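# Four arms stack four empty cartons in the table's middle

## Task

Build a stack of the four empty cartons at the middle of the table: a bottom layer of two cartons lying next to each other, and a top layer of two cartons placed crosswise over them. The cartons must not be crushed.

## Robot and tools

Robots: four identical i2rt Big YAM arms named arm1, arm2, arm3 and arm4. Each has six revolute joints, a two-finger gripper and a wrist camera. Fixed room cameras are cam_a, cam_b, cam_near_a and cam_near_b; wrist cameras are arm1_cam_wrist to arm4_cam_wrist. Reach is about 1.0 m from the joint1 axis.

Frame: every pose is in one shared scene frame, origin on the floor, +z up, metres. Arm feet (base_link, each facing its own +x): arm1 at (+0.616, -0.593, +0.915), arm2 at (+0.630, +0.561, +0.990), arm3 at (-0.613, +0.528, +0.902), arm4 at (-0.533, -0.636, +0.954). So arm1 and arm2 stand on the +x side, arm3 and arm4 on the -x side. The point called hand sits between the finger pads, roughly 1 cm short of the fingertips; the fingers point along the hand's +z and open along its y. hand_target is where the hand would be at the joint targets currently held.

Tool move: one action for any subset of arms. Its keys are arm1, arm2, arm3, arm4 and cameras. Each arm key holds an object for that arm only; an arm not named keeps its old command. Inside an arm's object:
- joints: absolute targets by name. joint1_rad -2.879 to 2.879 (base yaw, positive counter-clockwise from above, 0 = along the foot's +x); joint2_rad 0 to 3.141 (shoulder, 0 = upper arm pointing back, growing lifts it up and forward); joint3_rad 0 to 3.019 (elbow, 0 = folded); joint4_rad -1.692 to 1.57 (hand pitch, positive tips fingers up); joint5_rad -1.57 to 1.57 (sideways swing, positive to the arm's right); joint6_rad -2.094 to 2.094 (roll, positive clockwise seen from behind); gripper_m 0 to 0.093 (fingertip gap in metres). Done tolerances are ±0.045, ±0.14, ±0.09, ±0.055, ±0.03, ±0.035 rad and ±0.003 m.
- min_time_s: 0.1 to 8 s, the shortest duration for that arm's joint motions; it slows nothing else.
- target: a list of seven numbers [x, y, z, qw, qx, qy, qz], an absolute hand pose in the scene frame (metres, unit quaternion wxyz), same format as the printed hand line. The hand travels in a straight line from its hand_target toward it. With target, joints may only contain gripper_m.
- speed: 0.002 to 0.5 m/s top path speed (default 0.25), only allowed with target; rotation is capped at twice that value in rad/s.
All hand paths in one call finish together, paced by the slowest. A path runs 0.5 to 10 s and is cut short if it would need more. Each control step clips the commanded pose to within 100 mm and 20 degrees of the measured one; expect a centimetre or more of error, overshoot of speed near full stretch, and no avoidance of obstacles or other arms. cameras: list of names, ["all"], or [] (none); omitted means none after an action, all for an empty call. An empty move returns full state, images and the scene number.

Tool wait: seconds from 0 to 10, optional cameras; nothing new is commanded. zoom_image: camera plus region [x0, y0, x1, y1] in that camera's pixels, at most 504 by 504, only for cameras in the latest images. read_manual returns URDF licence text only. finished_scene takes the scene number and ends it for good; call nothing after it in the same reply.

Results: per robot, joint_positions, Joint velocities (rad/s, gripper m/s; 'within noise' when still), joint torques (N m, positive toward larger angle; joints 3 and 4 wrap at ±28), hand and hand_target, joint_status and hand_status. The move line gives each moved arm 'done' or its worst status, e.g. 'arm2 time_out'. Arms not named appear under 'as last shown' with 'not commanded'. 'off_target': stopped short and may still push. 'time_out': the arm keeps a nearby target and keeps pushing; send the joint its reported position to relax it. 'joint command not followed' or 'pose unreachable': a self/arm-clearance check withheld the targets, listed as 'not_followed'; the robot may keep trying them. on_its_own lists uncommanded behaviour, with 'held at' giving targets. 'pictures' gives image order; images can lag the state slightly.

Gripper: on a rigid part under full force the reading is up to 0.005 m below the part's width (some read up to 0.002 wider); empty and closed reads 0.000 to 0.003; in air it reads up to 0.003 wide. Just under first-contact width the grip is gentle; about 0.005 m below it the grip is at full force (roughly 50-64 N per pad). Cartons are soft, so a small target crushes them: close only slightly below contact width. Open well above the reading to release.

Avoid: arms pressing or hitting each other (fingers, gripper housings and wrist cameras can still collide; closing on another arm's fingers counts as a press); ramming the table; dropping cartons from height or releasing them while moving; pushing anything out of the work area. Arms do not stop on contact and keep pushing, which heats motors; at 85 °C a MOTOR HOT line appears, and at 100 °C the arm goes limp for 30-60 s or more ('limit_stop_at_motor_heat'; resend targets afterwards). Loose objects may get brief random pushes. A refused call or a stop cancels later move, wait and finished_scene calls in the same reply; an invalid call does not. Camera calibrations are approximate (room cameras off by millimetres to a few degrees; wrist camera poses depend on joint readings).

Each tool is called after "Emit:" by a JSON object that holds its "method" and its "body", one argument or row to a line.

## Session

Emit:
{"method": "move", "body": {

}}

Scene clock: 0.00 s.
Joint torques (N m): no reading
Heat: arm1: hottest joint3_rad 39 °C; arm2: hottest joint2_rad 35 °C; arm3: hottest joint3_rad 37 °C; arm4: hottest joint1_rad 40 °C.
Joint velocities: within noise
arm1.joint_positions: joint1_rad=+0.328 joint2_rad=+0.613 joint3_rad=+1.402 joint4_rad=-1.249 joint5_rad=-0.191 joint6_rad=-0.064 gripper_m=+0.09396
arm1.joint_status: not commanded
arm1.hand: x=+0.3884 y=-0.5100 z=+1.4810 quat_wxyz=(-0.063, +0.838, -0.127, -0.527) (m; scene frame)
arm1.hand_target: x=+0.3910 y=-0.5114 z=+1.4928 quat_wxyz=(-0.067, +0.831, -0.124, -0.538) (m; scene frame)
arm1.hand_status: not commanded
arm2.joint_positions: joint1_rad=+0.178 joint2_rad=+0.637 joint3_rad=+1.317 joint4_rad=-1.338 joint5_rad=+0.119 joint6_rad=+0.322 gripper_m=+0.09396
arm2.joint_status: not commanded
arm2.hand: x=+0.4686 y=+0.3728 z=+1.4915 quat_wxyz=(-0.216, -0.860, -0.247, +0.391) (m; scene frame)
arm2.hand_target: x=+0.4695 y=+0.3740 z=+1.5042 quat_wxyz=(-0.224, -0.854, -0.245, +0.401) (m; scene frame)
arm2.hand_status: not commanded
arm3.joint_positions: joint1_rad=-0.182 joint2_rad=+0.526 joint3_rad=+1.317 joint4_rad=-1.483 joint5_rad=-0.105 joint6_rad=-0.195 gripper_m=+0.09396
arm3.joint_status: not commanded
arm3.hand: x=-0.5119 y=+0.3684 z=+1.3946 quat_wxyz=(-0.369, -0.371, -0.825, +0.213) (m; scene frame)
arm3.hand_target: x=-0.5129 y=+0.3703 z=+1.4072 quat_wxyz=(-0.380, -0.368, -0.819, +0.222) (m; scene frame)
arm3.hand_status: not commanded
arm4.joint_positions: joint1_rad=+0.123 joint2_rad=+0.645 joint3_rad=+1.427 joint4_rad=-1.276 joint5_rad=-0.007 joint6_rad=-0.285 gripper_m=+0.09396
arm4.joint_status: not commanded
arm4.hand: x=-0.4240 y=-0.4131 z=+1.5181 quat_wxyz=(-0.469, +0.554, -0.655, -0.210) (m; scene frame)
arm4.hand_target: x=-0.4253 y=-0.4158 z=+1.5272 quat_wxyz=(-0.477, +0.551, -0.651, -0.213) (m; scene frame)
arm4.hand_status: not commanded
pictures: arm1_cam_wrist, arm2_cam_wrist, arm3_cam_wrist, arm4_cam_wrist, cam_a, cam_b, cam_near_a, cam_near_b
camera_calibration:
arm1_cam_wrist: T_world_to_cam=[[0.269501, 0.96282, -0.0186432, 0.413525], [0.840259, -0.244565, -0.483893, 0.269023], [-0.470461, 0.114744, -0.874929, 1.66139], [0, 0, 0, 1]] pos_world=[0.444122, -0.522991, 1.59148]
arm2_cam_wrist: T_world_to_cam=[[-0.595357, 0.783328, -0.178739, 0.254131], [0.792348, 0.535538, -0.292204, -0.130137], [-0.13317, -0.315589, -0.939505, 1.70654], [0, 0, 0, 1]] pos_world=[0.481673, 0.409192, 1.6107]
arm3_cam_wrist: T_world_to_cam=[[-0.766993, -0.636362, 0.0822444, -0.273324], [-0.632108, 0.727321, -0.267288, -0.214407], [0.110274, -0.256995, -0.960101, 1.6129], [0, 0, 0, 1]] pos_world=[-0.523027, 0.396518, 1.51372]
arm4_cam_wrist: T_world_to_cam=[[0.923272, -0.289782, 0.252181, -0.114035], [-0.167938, -0.894892, -0.413479, 0.190402], [0.345494, 0.339403, -0.874894, 1.7375], [0, 0, 0, 1]] pos_world=[-0.463035, -0.452369, 1.62761]

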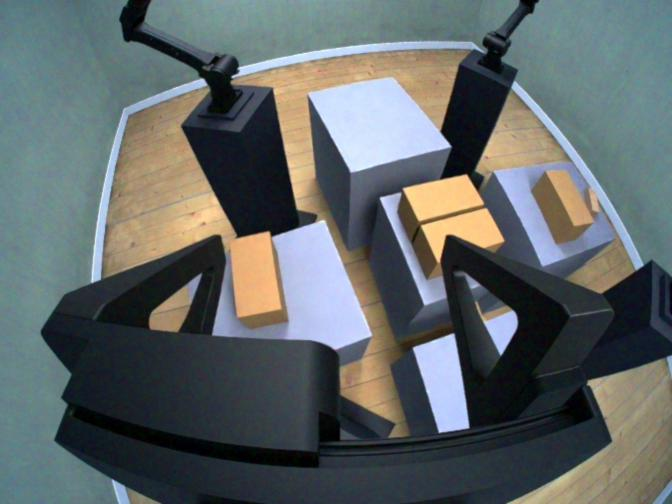

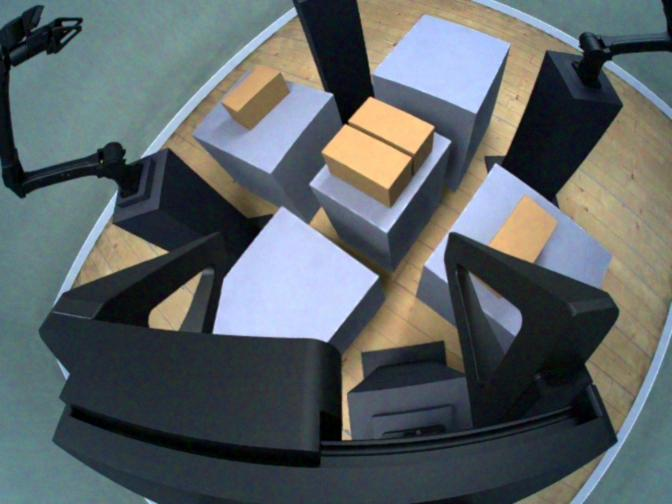

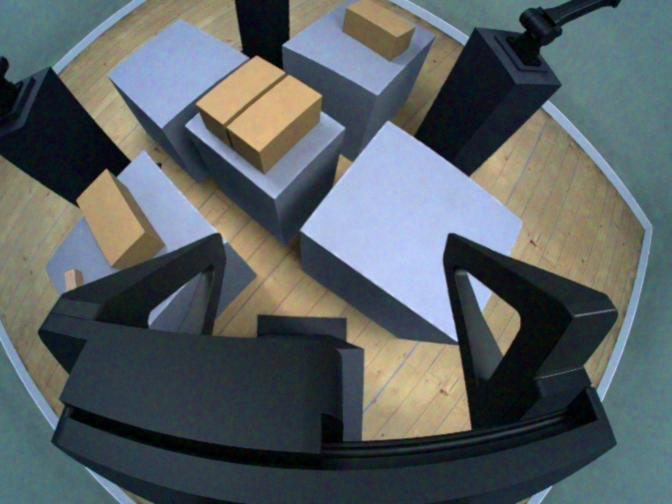

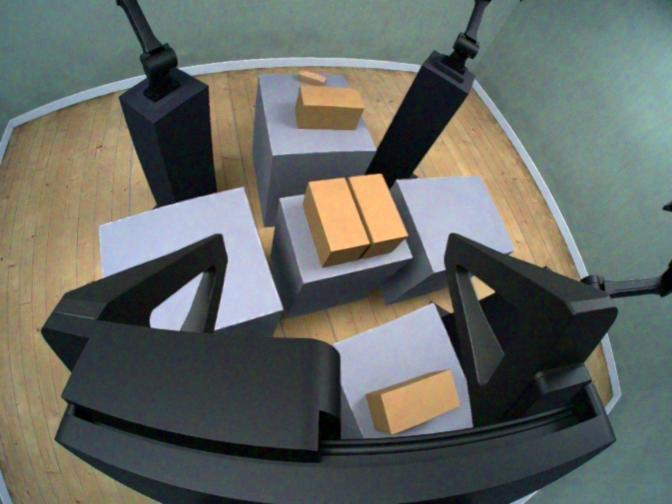

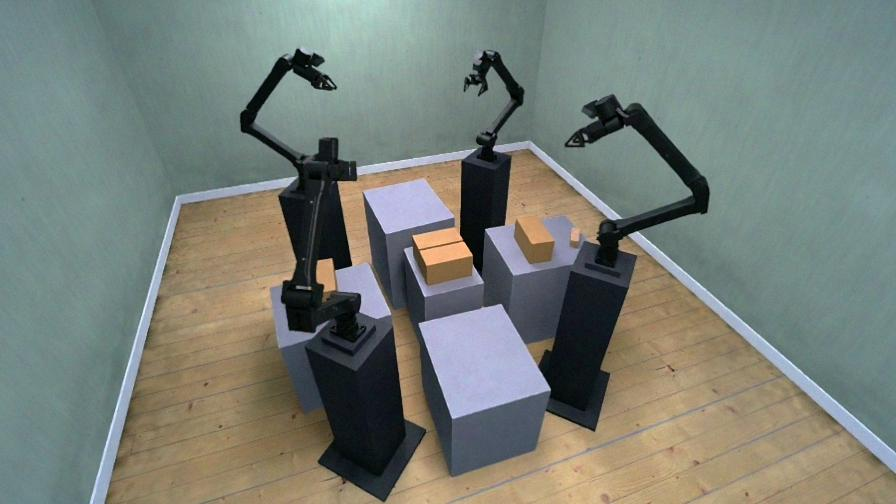

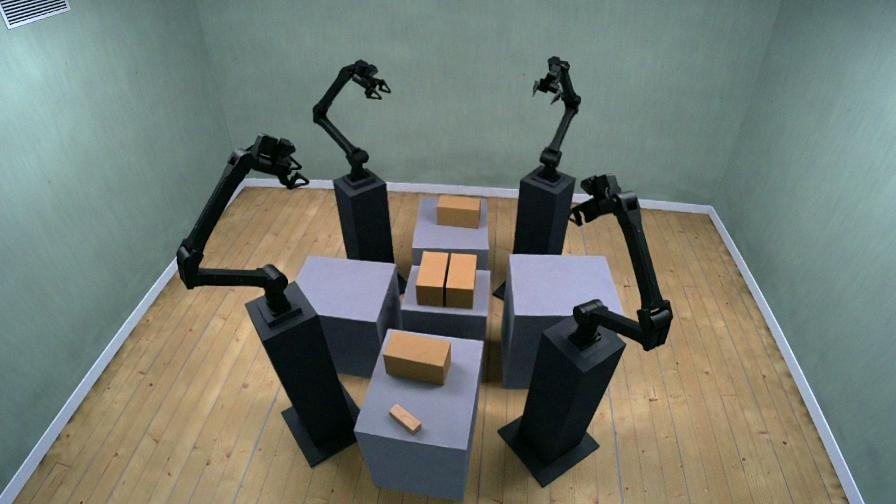

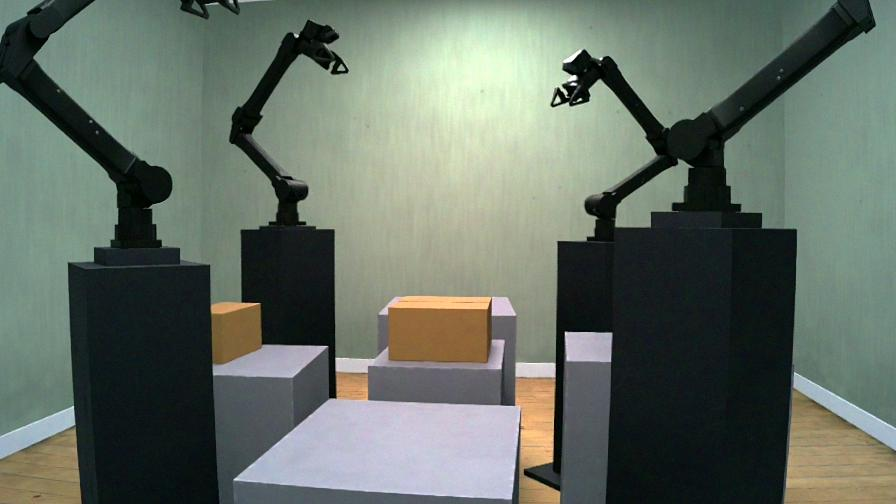

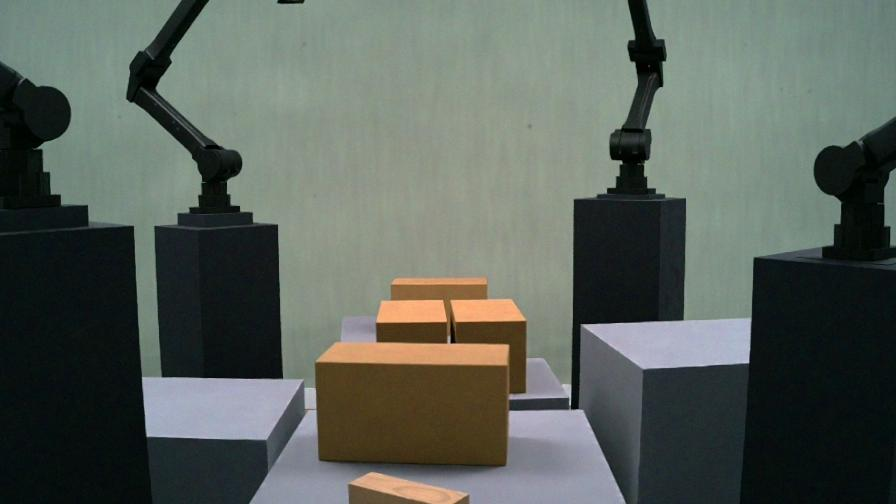

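Emit:
{"method": "move", "body": {
  "arm2": {"joints":{"joint1_rad":-0.76,"joint2_rad":2.13,"joint3_rad":0.335,"joint4_rad":1.19,"joint5_rad":0,"joint6_rad":0,"gripper_m":0},"min_time_s":4},
  "arm3": {"joints":{"joint1_rad":0.904,"joint2_rad":1.737,"joint3_rad":0.278,"joint4_rad":0.859,"joint5_rad":0,"joint6_rad":0,"gripper_m":0},"min_time_s":4},
  "arm1": {"joints":{"joint1_rad":0.81,"joint2_rad":1.737,"joint3_rad":0.278,"joint4_rad":0.859,"joint5_rad":0,"joint6_rad":0,"gripper_m":0},"min_time_s":4},
  "arm4": {"joints":{"joint1_rad":-0.99,"joint2_rad":1.737,"joint3_rad":0.278,"joint4_rad":0.859,"joint5_rad":0,"joint6_rad":0,"gripper_m":0},"min_time_s":4},
  "cameras": ["all"]
}}

Scene clock: 11.20 s.
Joint torques (N m): arm1=[1.14 -5.54 1.52 2.32 0.14 0.16] | arm2=[-0.21 -7.3 -0.46 3.18 -0.14 -0.14] | arm3=[1.14 -7.82 2.18 2.25 0.22 0.23] | arm4=[-0.91 -7.24 2.37 2.11 0.19 -0.08]
Heat: arm1: hottest joint3_rad 40 °C; arm2: hottest joint2_rad 35 °C; arm3: hottest joint3_rad 38 °C; arm4: hottest joint1_rad 40 °C.
move: arm1 done; arm2 done; arm3 done; arm4 done
Joint velocities: within noise
arm1.joint_positions: joint1_rad=+0.795 joint2_rad=+1.723 joint3_rad=+0.284 joint4_rad=+0.838 joint5_rad=-0.004 joint6_rad=-0.007 gripper_m=+0.00035
arm1.joint_status: all done
arm1.hand: x=+0.2144 y=-0.5870 z=+0.8908 quat_wxyz=(-0.003, +0.885, -0.003, -0.467) (m; scene frame)
arm1.hand_target: x=+0.2169 y=-0.5924 z=+0.8881 quat_wxyz=(+0.000, +0.884, +0.000, -0.467) (m; scene frame)
arm1.hand_status: not commanded
arm2.joint_positions: joint1_rad=-0.751 joint2_rad=+2.118 joint3_rad=+0.340 joint4_rad=+1.168 joint5_rad=+0.004 joint6_rad=+0.010 gripper_m=+0.00037
arm2.joint_status: all done
arm2.hand: x=+0.2275 y=+0.5590 z=+0.8958 quat_wxyz=(-0.003, -0.885, +0.002, +0.465) (m; scene frame)
arm2.hand_target: x=+0.2296 y=+0.5619 z=+0.8951 quat_wxyz=(+0.000, -0.884, +0.000, +0.468) (m; scene frame)
arm2.hand_status: not commanded
arm3.joint_positions: joint1_rad=+0.893 joint2_rad=+1.731 joint3_rad=+0.279 joint4_rad=+0.842 joint5_rad=-0.003 joint6_rad=-0.008 gripper_m=+0.00059
arm3.joint_status: all done
arm3.hand: x=-0.2152 y=+0.5234 z=+0.8752 quat_wxyz=(-0.464, -0.002, -0.886, +0.001) (m; scene frame)
arm3.hand_target: x=-0.2144 y=+0.5272 z=+0.8760 quat_wxyz=(-0.468, -0.001, -0.884, -0.002) (m; scene frame)
arm3.hand_status: not commanded
arm4.joint_positions: joint1_rad=-0.976 joint2_rad=+1.721 joint3_rad=+0.287 joint4_rad=+0.846 joint5_rad=-0.002 joint6_rad=-0.009 gripper_m=+0.00019
arm4.joint_status: all done
arm4.hand: x=-0.1282 y=-0.6307 z=+0.9331 quat_wxyz=(-0.473, +0.010, -0.881, -0.003) (m; scene frame)
arm4.hand_target: x=-0.1337 y=-0.6366 z=+0.9272 quat_wxyz=(-0.467, +0.000, -0.884, -0.001) (m; scene frame)
arm4.hand_status: not commanded
pictures: arm1_cam_wrist, arm2_cam_wrist, arm3_cam_wrist, arm4_cam_wrist, cam_a, cam_b, cam_near_a, cam_near_b
camera_calibration:
arm1_cam_wrist: T_world_to_cam=[[-0.00290731, 0.999944, 0.0101843, 0.578085], [0.937188, 0.006277, -0.348769, 0.116804], [-0.348813, 0.00853058, -0.937153, 1.03901], [0, 0, 0, 1]] pos_world=[0.254633, -0.58765, 1.00856]
arm2_cam_wrist: T_world_to_cam=[[-0.00171103, 0.99997, -0.00753777, -0.551271], [0.937193, -0.00102571, -0.34881, 0.104837], [-0.348807, -0.00766117, -0.937163, 1.04836], [0, 0, 0, 1]] pos_world=[0.26648, 0.559394, 1.0149]
arm3_cam_wrist: T_world_to_cam=[[-0.00162956, -0.999989, 0.00449387, 0.518663], [-0.936907, -0.0000442238, -0.34958, 0.108736], [0.349576, -0.00478, -0.936896, 1.02055], [0, 0, 0, 1]] pos_world=[-0.254038, 0.52354, 0.991828]
arm4_cam_wrist: T_world_to_cam=[[0.0294068, -0.999498, 0.0117559, -0.640555], [-0.932895, -0.0316668, -0.358753, 0.198822], [0.358946, -0.00041725, -0.933358, 1.03926], [0, 0, 0, 1]] pos_world=[-0.16872, -0.633504, 1.04886]

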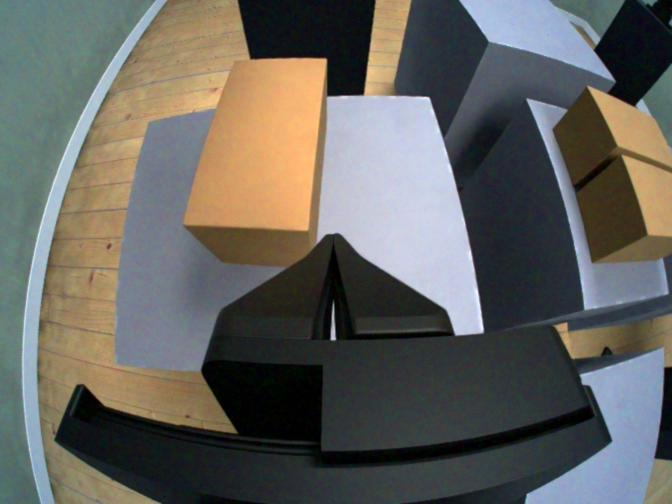

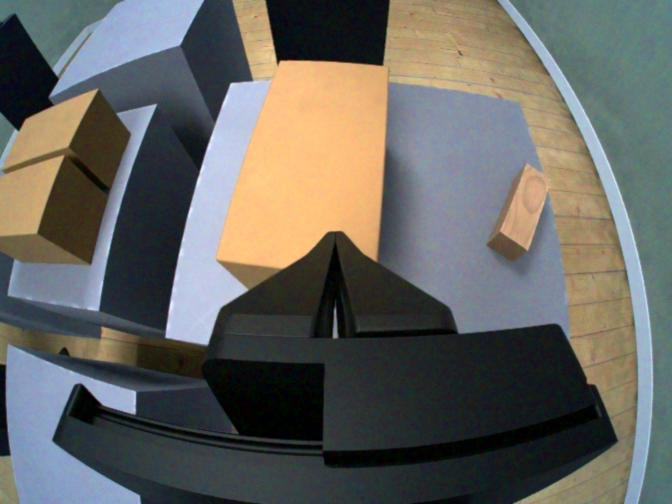

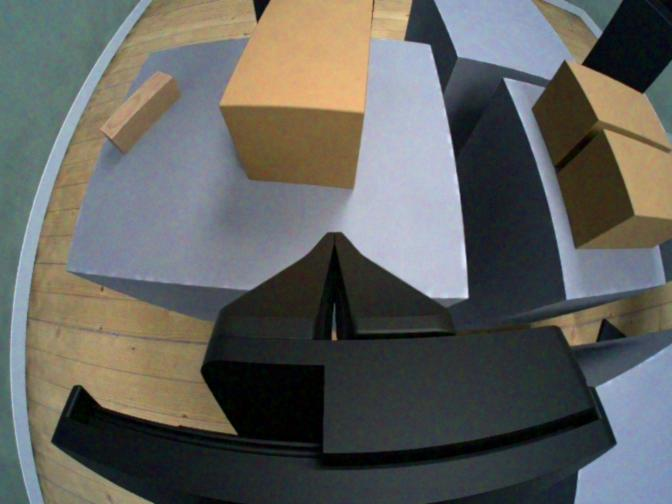

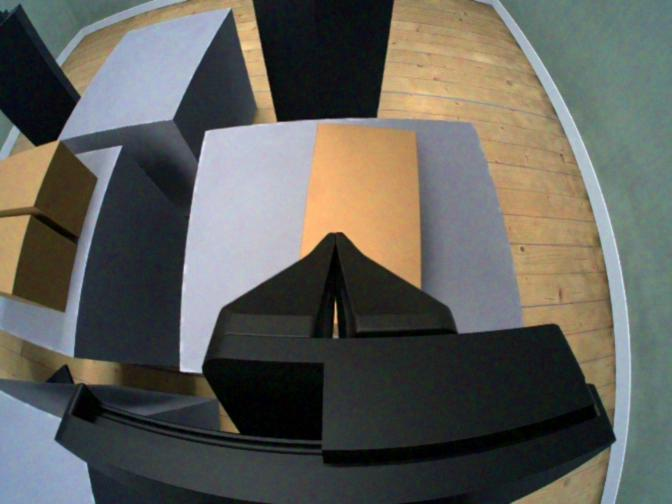

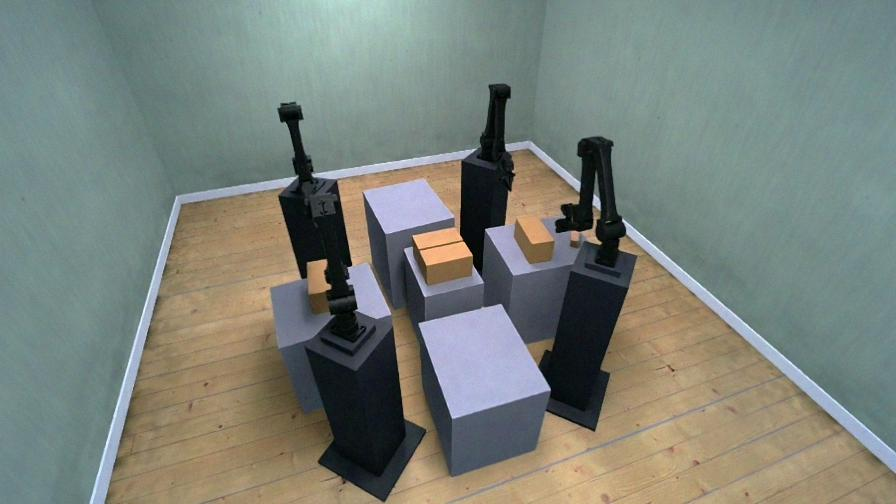

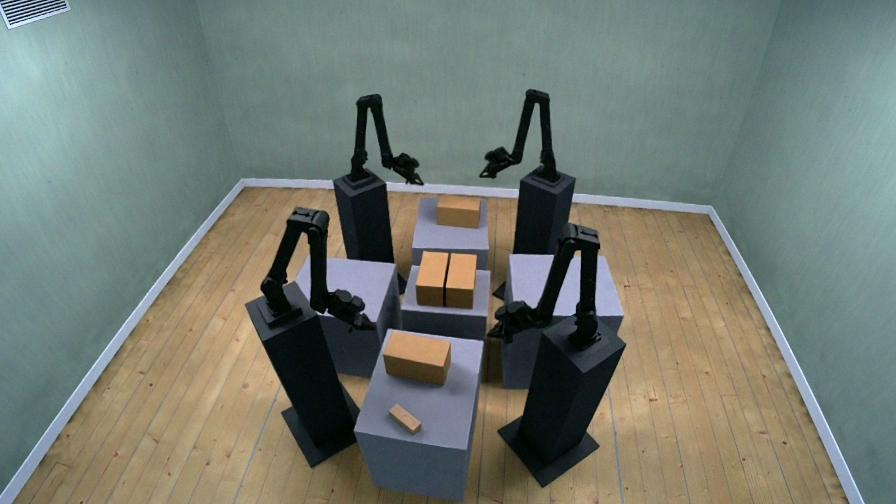

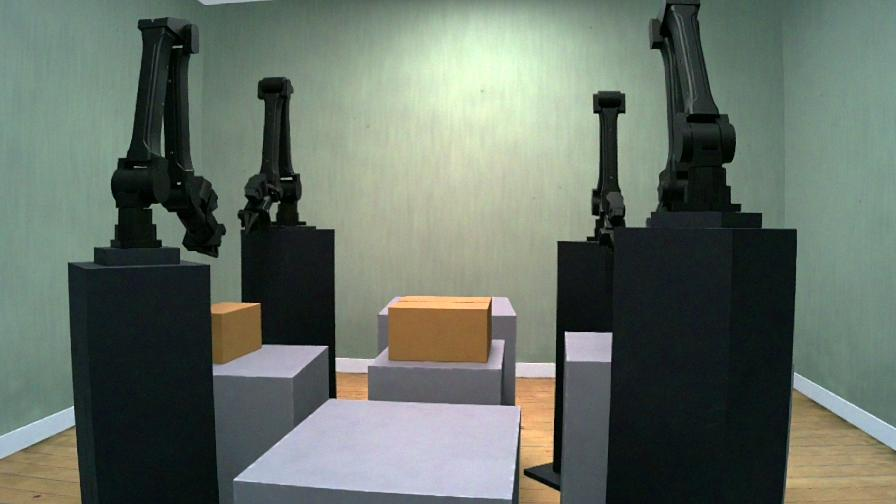

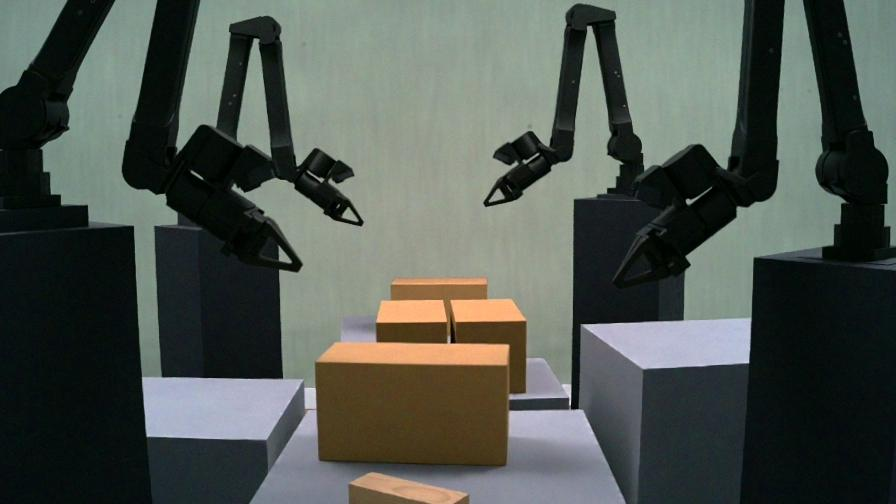

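Emit:
{"method": "move", "body": {
  "arm2": {"target":[0.255,0.527,0.752,0,-0.884,0,0.468],"speed":0.12},
  "arm3": {"target":[-0.105,0.566,0.752,-0.468,0,-0.884,0],"speed":0.12},
  "arm1": {"target":[0.187,-0.677,0.695,0,0.884,0,-0.468],"speed":0.12},
  "arm4": {"target":[-0.180,-0.662,0.695,-0.468,0,-0.884,0],"speed":0.12},
  "cameras": ["arm1_cam_wrist","arm2_cam_wrist","arm3_cam_wrist","arm4_cam_wrist","cam_near_b","cam_near_a"]
}}

Scene clock: 21.03 s.
Joint torques (N m): arm1=[1.03 -9.05 -1.01 2.29 0.24 0.15] | arm2=[6.3 6.36 3.03 3.28 0.18 0.05] | arm3=[1.26 -12.69 1.65 2.06 0.27 0.21] | arm4=[-1.85 7.65 1.81 2.04 0.1 -0.23]
Heat: arm1: hottest joint3_rad 39 °C; arm2: hottest joint2_rad 35 °C; arm3: hottest joint3_rad 38 °C; arm4: hottest joint1_rad 40 °C.
move: arm1 done; arm2 off_target; arm3 done; arm4 off_target
Joint velocities: within noise
arm1.joint_positions: joint1_rad=+1.085 joint2_rad=+2.560 joint3_rad=+0.620 joint4_rad=+1.313 joint5_rad=+0.234 joint6_rad=+0.158 gripper_m=+0.00035
arm1.joint_status: not commanded
arm1.hand: x=+0.1864 y=-0.6715 z=+0.6976 quat_wxyz=(-0.005, +0.886, -0.002, -0.463) (m; scene frame)
arm1.hand_target: x=+0.1870 y=-0.6769 z=+0.6951 quat_wxyz=(+0.000, +0.884, +0.000, -0.468) (m; scene frame)
arm1.hand_status: done (0.006 m and 0.8 deg from the pose sent, 0.217 m and 0.5 deg at the start)
arm2.joint_positions: joint1_rad=-0.714 joint2_rad=+2.405 joint3_rad=+0.395 joint4_rad=+1.532 joint5_rad=+0.083 joint6_rad=+0.046 gripper_m=+0.00037
arm2.joint_status: not commanded
arm2.hand: x=+0.2230 y=+0.5577 z=+0.8686 quat_wxyz=(+0.011, -0.851, +0.022, +0.524) (m; scene frame)
arm2.hand_target: x=+0.2619 y=+0.5388 z=+0.7908 quat_wxyz=(+0.002, -0.888, -0.001, +0.459) (m; scene frame)
arm2.hand_status: off_target (0.125 m and 7.9 deg from the pose sent, 0.150 m and 0.5 deg at the start; pose on its path clipped on 28 of 79 steps; a joint's target at an end of its range on 30 of 79 steps)
arm3.joint_positions: joint1_rad=+0.997 joint2_rad=+2.281 joint3_rad=+0.663 joint4_rad=+1.000 joint5_rad=+0.085 joint6_rad=+0.048 gripper_m=+0.00059
arm3.joint_status: not commanded
arm3.hand: x=-0.1096 y=+0.5597 z=+0.7517 quat_wxyz=(-0.461, -0.001, -0.887, +0.004) (m; scene frame)
arm3.hand_target: x=-0.1050 y=+0.5660 z=+0.7521 quat_wxyz=(-0.468, +0.000, -0.884, +0.000) (m; scene frame)
arm3.hand_status: done (0.008 m and 1.0 deg from the pose sent, 0.171 m and 0.6 deg at the start)
arm4.joint_positions: joint1_rad=-1.029 joint2_rad=+2.320 joint3_rad=+0.327 joint4_rad=+1.559 joint5_rad=-0.055 joint6_rad=-0.029 gripper_m=+0.00019
arm4.joint_status: not commanded
arm4.hand: x=-0.1347 y=-0.6426 z=+0.8627 quat_wxyz=(-0.539, +0.010, -0.842, -0.005) (m; scene frame)
arm4.hand_target: x=-0.1738 y=-0.6507 z=+0.7831 quat_wxyz=(-0.462, -0.001, -0.887, -0.001) (m; scene frame)
arm4.hand_status: off_target (0.175 m and 9.5 deg from the pose sent, 0.246 m and 1.4 deg at the start; pose on its path clipped on 20 of 64 steps; a joint's target at an end of its range on 4 of 64 steps)
pictures: arm1_cam_wrist, arm2_cam_wrist, arm3_cam_wrist, arm4_cam_wrist, cam_near_a, cam_near_b
camera_calibration:
arm1_cam_wrist: T_world_to_cam=[[-0.00395921, 0.999894, 0.0140062, 0.66194], [0.939864, 0.00850434, -0.341444, 0.072149], [-0.341526, 0.0118121, -0.939798, 0.851573], [0, 0, 0, 1]] pos_world=[0.225645, -0.672542, 0.81567]
arm2_cam_wrist: T_world_to_cam=[[0.0473615, 0.998864, -0.00527348, -0.562526], [0.880467, -0.0442398, -0.472039, 0.243409], [-0.471736, 0.0177133, -0.881562, 0.98614], [0, 0, 0, 1]] pos_world=[0.277526, 0.555187, 0.981276]
arm3_cam_wrist: T_world_to_cam=[[-0.00206389, -0.999949, 0.00984329, 0.551642], [-0.938928, -0.00144941, -0.344111, 0.160954], [0.344108, -0.00995234, -0.938877, 0.871868], [0, 0, 0, 1]] pos_world=[-0.147755, 0.560525, 0.868533]
arm4_cam_wrist: T_world_to_cam=[[0.0309248, -0.999469, 0.0102511, -0.649843], [-0.867106, -0.0319278, -0.497099, 0.295083], [0.497163, 0.00648385, -0.867633, 0.942299], [0, 0, 0, 1]] pos_world=[-0.192511, -0.646187, 0.970917]

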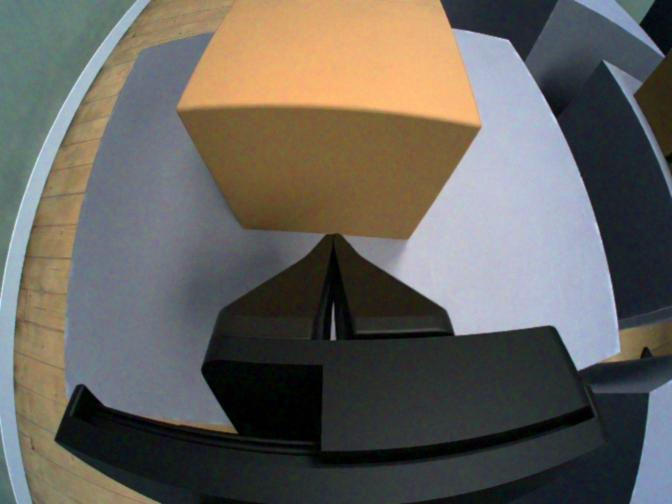

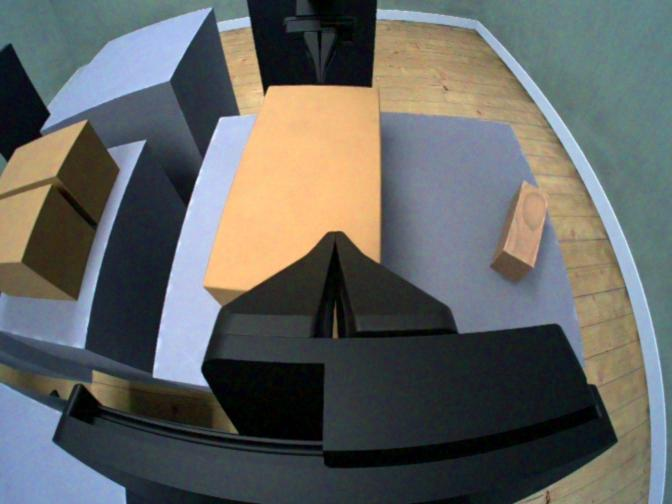

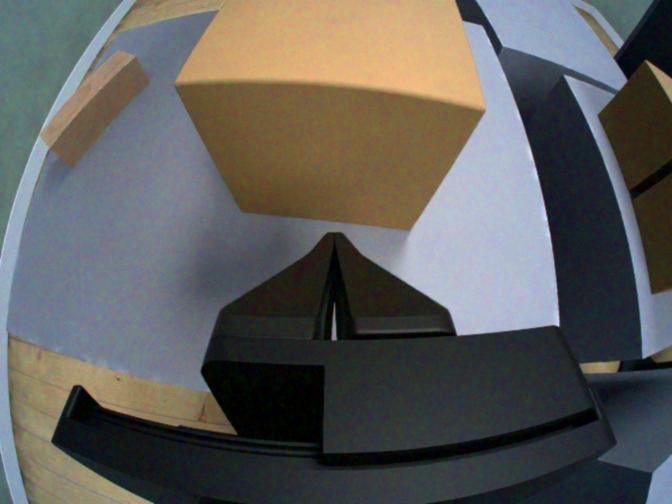

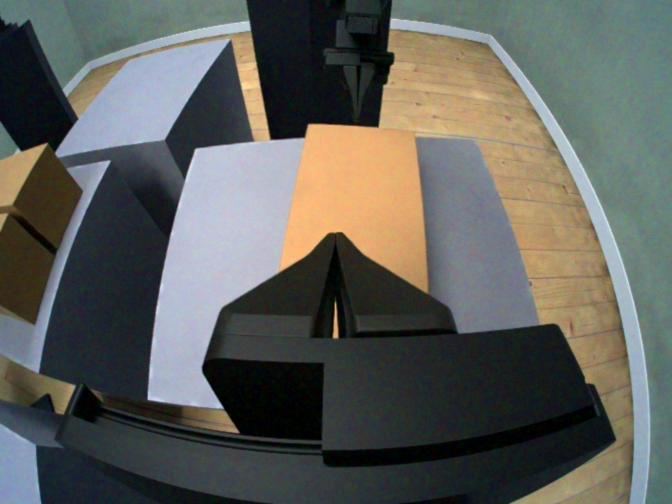

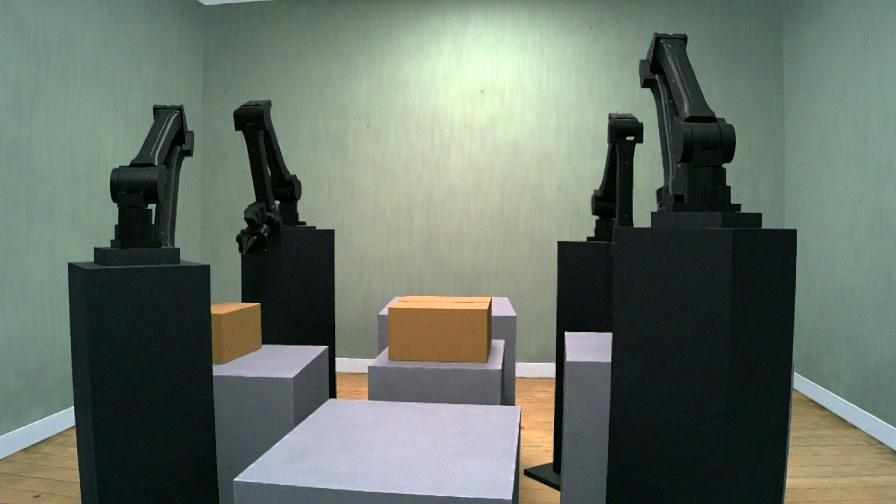

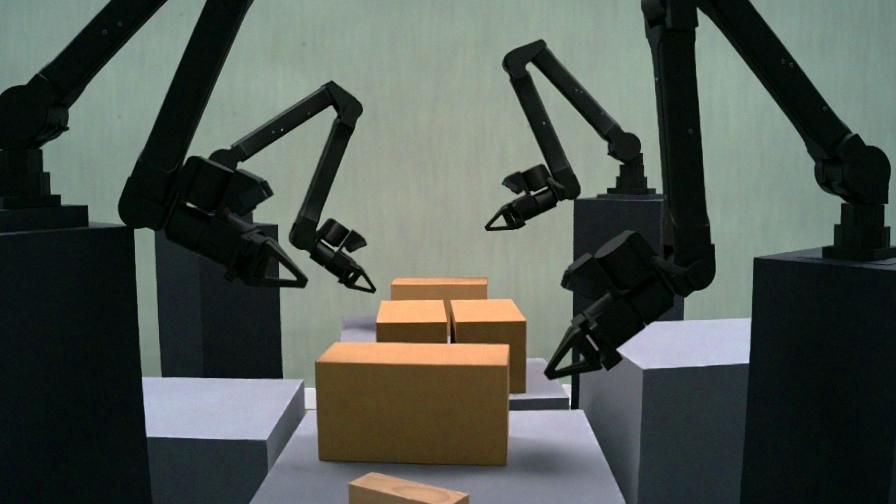

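Emit:
{"method": "move", "body": {
  "arm2": {"target":[0.255,0.530,0.83,0,-0.9239,0,0.3827],"speed":0.15},
  "arm4": {"target":[-0.178,-0.660,0.80,-0.3827,0,-0.9239,0],"speed":0.15}
}}

Emit:
{"method": "move", "body": {
  "arm2": {"target":[0.252,0.525,0.752,0,-0.9239,0,0.3827],"speed":0.12},
  "arm4": {"target":[-0.178,-0.662,0.695,-0.3827,0,-0.9239,0],"speed":0.12},
  "cameras": ["arm2_cam_wrist","arm4_cam_wrist","cam_near_b"]
}}

Scene clock: 27.03 s.
Joint torques (N m): arm1=[1.03 -9.11 -1.01 2.3 0.24 0.16] | arm2=[1.55 -9.82 -1.44 1.47 0.24 0.07] | arm3=[1.26 -12.69 1.62 2.07 0.28 0.22] | arm4=[-1.14 -10.75 -1.29 1.11 0 -0.26]
Heat: arm1: hottest joint3_rad 39 °C; arm2: hottest joint2_rad 35 °C; arm3: hottest joint3_rad 37 °C; arm4: hottest joint1_rad 40 °C.
move: arm2 done; arm4 done
Joint velocities: within noise
arm1, arm3: as last shown
arm2.joint_positions: joint1_rad=-0.641 joint2_rad=+2.281 joint3_rad=+0.390 joint4_rad=+1.091 joint5_rad=+0.085 joint6_rad=+0.079 gripper_m=+0.00036
arm2.joint_status: not commanded
arm2.hand: x=+0.2569 y=+0.5323 z=+0.8264 quat_wxyz=(+0.001, -0.925, -0.002, +0.381) (m; scene frame)
arm2.hand_target: x=+0.2550 y=+0.5300 z=+0.8300 quat_wxyz=(+0.000, -0.924, +0.000, +0.383) (m; scene frame)
arm2.hand_status: done (0.005 m and 0.3 deg from the pose sent, 0.057 m and 18.4 deg at the start)
arm4.joint_positions: joint1_rad=-1.074 joint2_rad=+2.267 joint3_rad=+0.322 joint4_rad=+1.151 joint5_rad=-0.066 joint6_rad=-0.063 gripper_m=+0.00019
arm4.joint_status: not commanded
arm4.hand: x=-0.1819 y=-0.6545 z=+0.7994 quat_wxyz=(-0.380, +0.003, -0.925, -0.004) (m; scene frame)
arm4.hand_target: x=-0.1781 y=-0.6600 z=+0.8000 quat_wxyz=(-0.383, +0.000, -0.924, +0.000) (m; scene frame)
arm4.hand_status: done (0.007 m and 0.6 deg from the pose sent, 0.078 m and 20.3 deg at the start)
pictures: none

Scene clock: 28.60 s.
Joint torques (N m): arm1=[1.08 -9.11 -1.02 2.29 0.24 0.16] | arm2=[2.37 -8.88 -1.88 2.88 0.22 0.08] | arm3=[1.32 -12.63 1.66 2.1 0.28 0.21] | arm4=[-0.85 -9.52 -3.02 1.83 -0.01 -0.26]
Heat: arm1: hottest joint3_rad 39 °C; arm2: hottest joint2_rad 35 °C; arm3: hottest joint3_rad 37 °C; arm4: hottest joint1_rad 40 °C.
move: arm2 done; arm4 done
Joint velocities: within noise
arm1, arm3: as last shown
arm2.joint_positions: joint1_rad=-0.628 joint2_rad=+2.561 joint3_rad=+0.528 joint4_rad=+1.221 joint5_rad=+0.097 joint6_rad=+0.092 gripper_m=+0.00036
arm2.joint_status: not commanded
arm2.hand: x=+0.2535 y=+0.5289 z=+0.7531 quat_wxyz=(+0.003, -0.927, +0.000, +0.376) (m; scene frame)
arm2.hand_target: x=+0.2521 y=+0.5250 z=+0.7520 quat_wxyz=(+0.000, -0.924, +0.000, +0.382) (m; scene frame)
arm2.hand_status: done (0.004 m and 0.9 deg from the pose sent, 0.075 m and 0.3 deg at the start)
arm4.joint_positions: joint1_rad=-1.087 joint2_rad=+2.663 joint3_rad=+0.521 joint4_rad=+1.356 joint5_rad=-0.073 joint6_rad=-0.070 gripper_m=+0.00019
arm4.joint_status: not commanded
arm4.hand: x=-0.1752 y=-0.6581 z=+0.7018 quat_wxyz=(-0.384, +0.001, -0.923, -0.003) (m; scene frame)
arm4.hand_target: x=-0.1782 y=-0.6618 z=+0.6952 quat_wxyz=(-0.383, +0.000, -0.924, +0.000) (m; scene frame)
arm4.hand_status: done (0.008 m and 0.4 deg from the pose sent, 0.105 m and 0.6 deg at the start)
pictures: arm2_cam_wrist, arm4_cam_wrist, cam_near_b
camera_calibration:
arm2_cam_wrist: T_world_to_cam=[[-0.000179665, 0.999991, 0.00429354, -0.53151], [0.987316, 0.000859055, -0.158764, -0.126144], [-0.158767, 0.00421056, -0.987307, 0.906787], [0, 0, 0, 1]] pos_world=[0.268416, 0.527796, 0.877532]
arm4_cam_wrist: T_world_to_cam=[[0.0144689, -0.999895, 0.00118351, -0.659309], [-0.985456, -0.0144603, -0.169315, -0.0597392], [0.169315, 0.0012835, -0.985561, 0.844876], [0, 0, 0, 1]] pos_world=[-0.192381, -0.661188, 0.823343]

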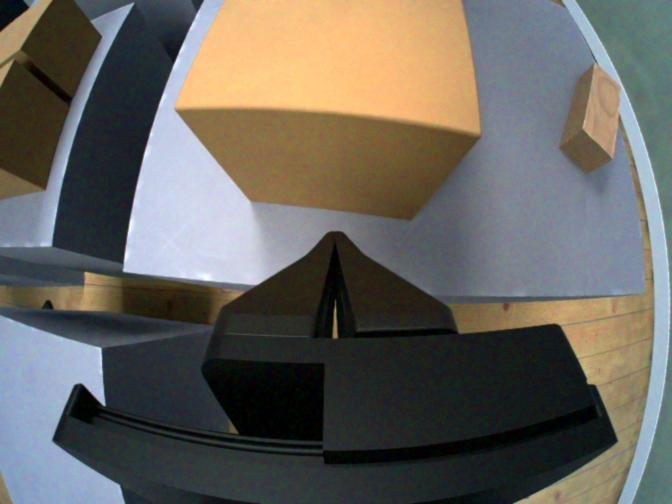

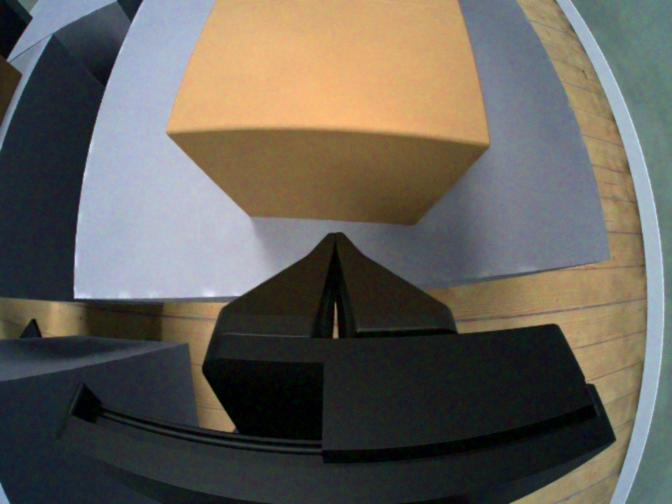

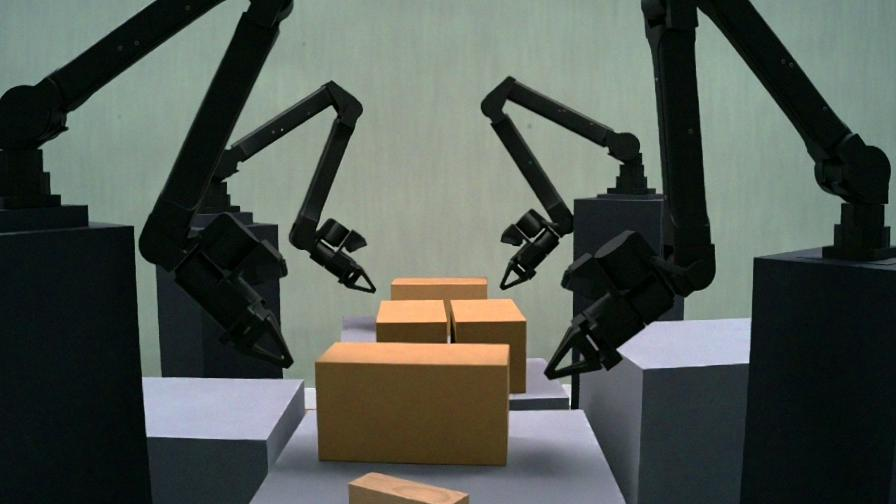

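Emit:
{"method": "move", "body": {
  "arm2": {"target":[0.207,0.525,0.752,0,-0.9239,0,0.3827],"speed":0.06},
  "arm3": {"target":[-0.058,0.566,0.752,-0.468,0,-0.884,0],"speed":0.06},
  "arm1": {"target":[0.141,-0.677,0.695,0,0.884,0,-0.468],"speed":0.06},
  "arm4": {"target":[-0.142,-0.662,0.695,-0.3827,0,-0.9239,0],"speed":0.06},
  "cameras": ["arm1_cam_wrist","arm2_cam_wrist","arm3_cam_wrist","arm4_cam_wrist","cam_near_b"]
}}

Scene clock: 33.30 s.
Joint torques (N m): arm1=[-1.44 -12.81 -0.36 1.14 0 0.04] | arm2=[-0.5 -12.04 -0.96 1.44 -0.1 -0.09] | arm3=[0.38 -13.68 2.86 1.28 -0.05 0.13] | arm4=[0.26 -12.63 -2 1.1 0.17 -0.17]
Heat: arm1: hottest joint3_rad 39 °C; arm2: hottest joint2_rad 35 °C; arm3: hottest joint3_rad 37 °C; arm4: hottest joint1_rad 40 °C.
move: arm1 off_target; arm2 off_target; arm3 done; arm4 done
Joint velocities: within noise
arm1.joint_positions: joint1_rad=+1.075 joint2_rad=+2.555 joint3_rad=+0.715 joint4_rad=+1.210 joint5_rad=+0.210 joint6_rad=+0.149 gripper_m=+0.00035
arm1.joint_status: not commanded
arm1.hand: x=+0.1519 y=-0.6808 z=+0.6866 quat_wxyz=(+0.001, +0.888, +0.004, -0.460) (m; scene frame)
arm1.hand_target: x=+0.1412 y=-0.6770 z=+0.6950 quat_wxyz=(+0.000, +0.884, +0.000, -0.468) (m; scene frame)
arm1.hand_status: off_target (0.014 m and 1.1 deg from the pose sent, 0.046 m and 0.8 deg at the start)
arm2.joint_positions: joint1_rad=-0.628 joint2_rad=+2.532 joint3_rad=+0.619 joint4_rad=+1.102 joint5_rad=+0.091 joint6_rad=+0.092 gripper_m=+0.00036
arm2.joint_status: not commanded
arm2.hand: x=+0.2156 y=+0.5228 z=+0.7460 quat_wxyz=(+0.000, -0.926, -0.001, +0.377) (m; scene frame)
arm2.hand_target: x=+0.2071 y=+0.5250 z=+0.7520 quat_wxyz=(+0.000, -0.924, +0.000, +0.383) (m; scene frame)
arm2.hand_status: off_target (0.011 m and 0.8 deg from the pose sent, 0.047 m and 0.9 deg at the start)
arm3.joint_positions: joint1_rad=+0.997 joint2_rad=+2.283 joint3_rad=+0.783 joint4_rad=+0.901 joint5_rad=+0.082 joint6_rad=+0.048 gripper_m=+0.00059
arm3.joint_status: not commanded
arm3.hand: x=-0.0616 y=+0.5646 z=+0.7558 quat_wxyz=(-0.469, -0.001, -0.883, +0.002) (m; scene frame)
arm3.hand_target: x=-0.0580 y=+0.5659 z=+0.7521 quat_wxyz=(-0.468, +0.000, -0.884, +0.000) (m; scene frame)
arm3.hand_status: done (0.005 m and 0.3 deg from the pose sent, 0.052 m and 1.0 deg at the start)
arm4.joint_positions: joint1_rad=-1.087 joint2_rad=+2.626 joint3_rad=+0.585 joint4_rad=+1.245 joint5_rad=-0.068 joint6_rad=-0.070 gripper_m=+0.00019
arm4.joint_status: not commanded
arm4.hand: x=-0.1478 y=-0.6617 z=+0.6947 quat_wxyz=(-0.380, +0.000, -0.925, -0.001) (m; scene frame)
arm4.hand_target: x=-0.1421 y=-0.6621 z=+0.6950 quat_wxyz=(-0.383, +0.000, -0.924, +0.000) (m; scene frame)
arm4.hand_status: done (0.006 m and 0.4 deg from the pose sent, 0.034 m and 0.4 deg at the start)
pictures: arm1_cam_wrist, arm2_cam_wrist, arm3_cam_wrist, arm4_cam_wrist, cam_near_b
camera_calibration:
arm1_cam_wrist: T_world_to_cam=[[-0.0188837, 0.999789, 0.00812954, 0.677441], [0.941694, 0.0205173, -0.335844, 0.104925], [-0.335939, 0.00131357, -0.941883, 0.822977], [0, 0, 0, 1]] pos_world=[0.190455, -0.680531, 0.804879]
arm2_cam_wrist: T_world_to_cam=[[-0.0044884, 0.99999, -0.000330396, -0.521068], [0.987096, 0.00437764, -0.16007, -0.0907132], [-0.160067, -0.00104459, -0.987106, 0.896588], [0, 0, 0, 1]] pos_world=[0.230718, 0.522396, 0.870334]
arm3_cam_wrist: T_world_to_cam=[[-0.000135623, -0.999978, 0.00663545, 0.55912], [-0.932261, -0.00227418, -0.361779, 0.221635], [0.361786, -0.00623503, -0.93224, 0.853261], [0, 0, 0, 1]] pos_world=[-0.102, 0.564932, 0.871917]
arm4_cam_wrist: T_world_to_cam=[[0.0109693, -0.999934, 0.00343318, -0.665355], [-0.987056, -0.0113773, -0.159972, -0.038659], [0.160001, -0.00163395, -0.987116, 0.830957], [0, 0, 0, 1]] pos_world=[-0.163814, -0.664393, 0.816351]

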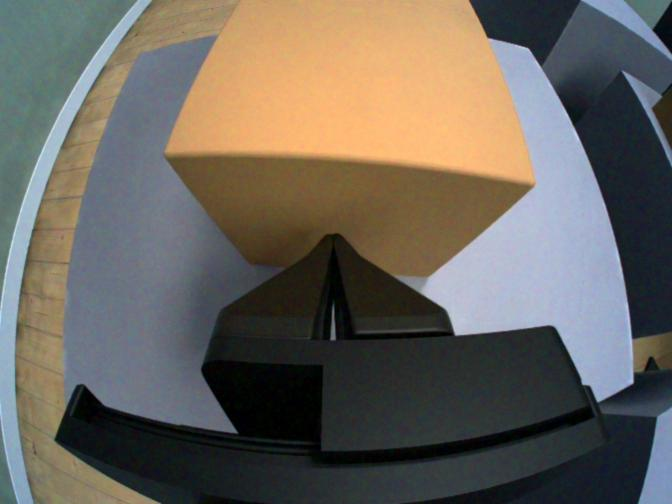

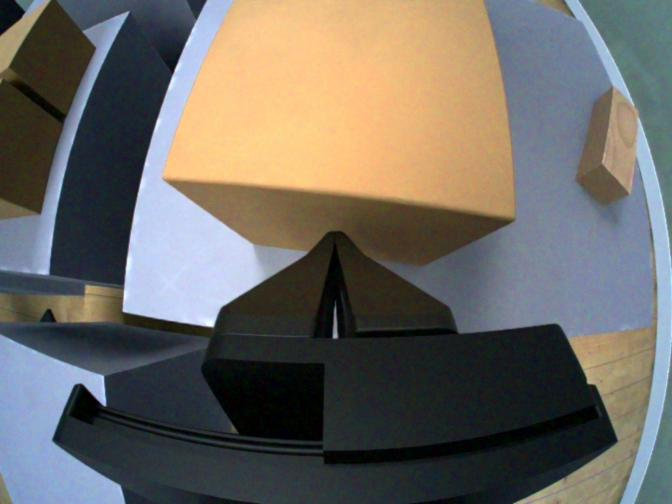

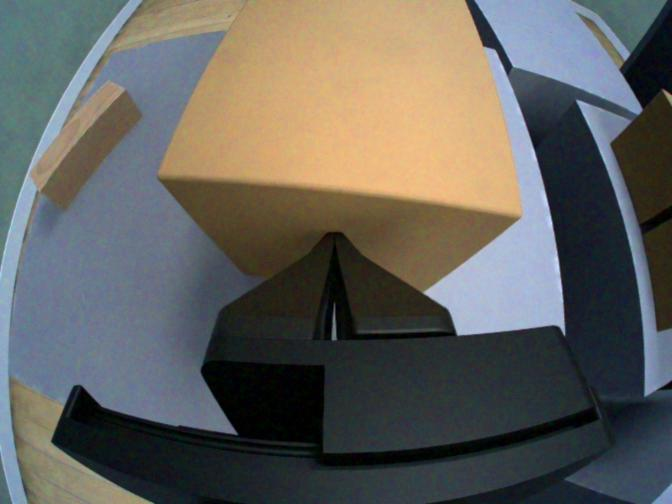

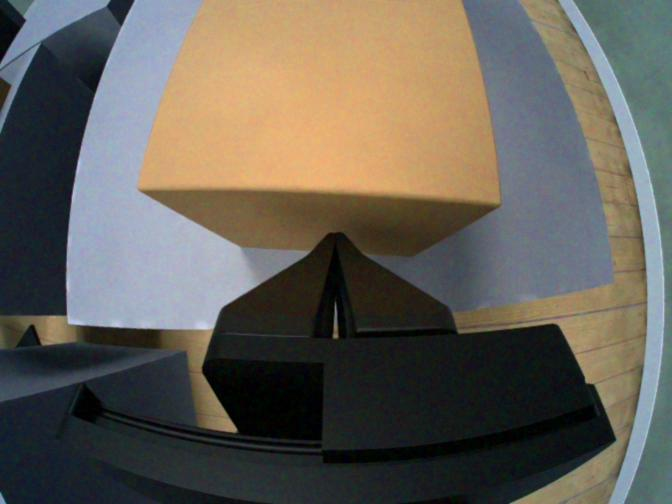

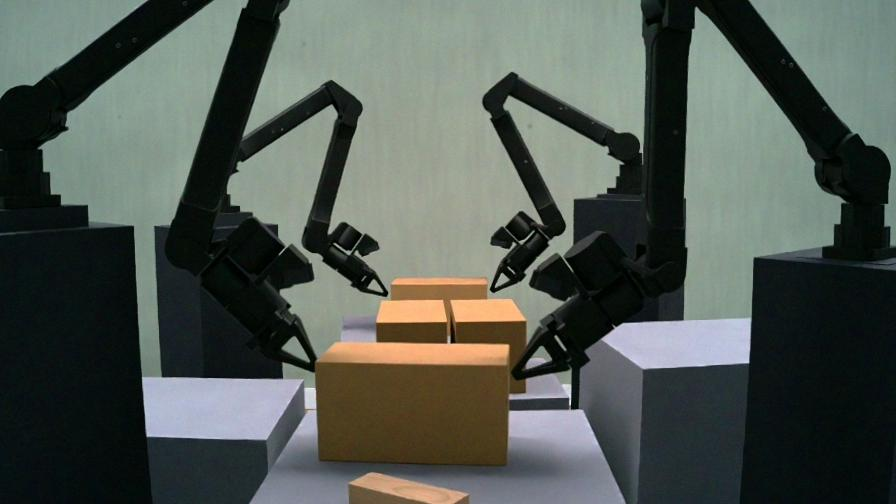

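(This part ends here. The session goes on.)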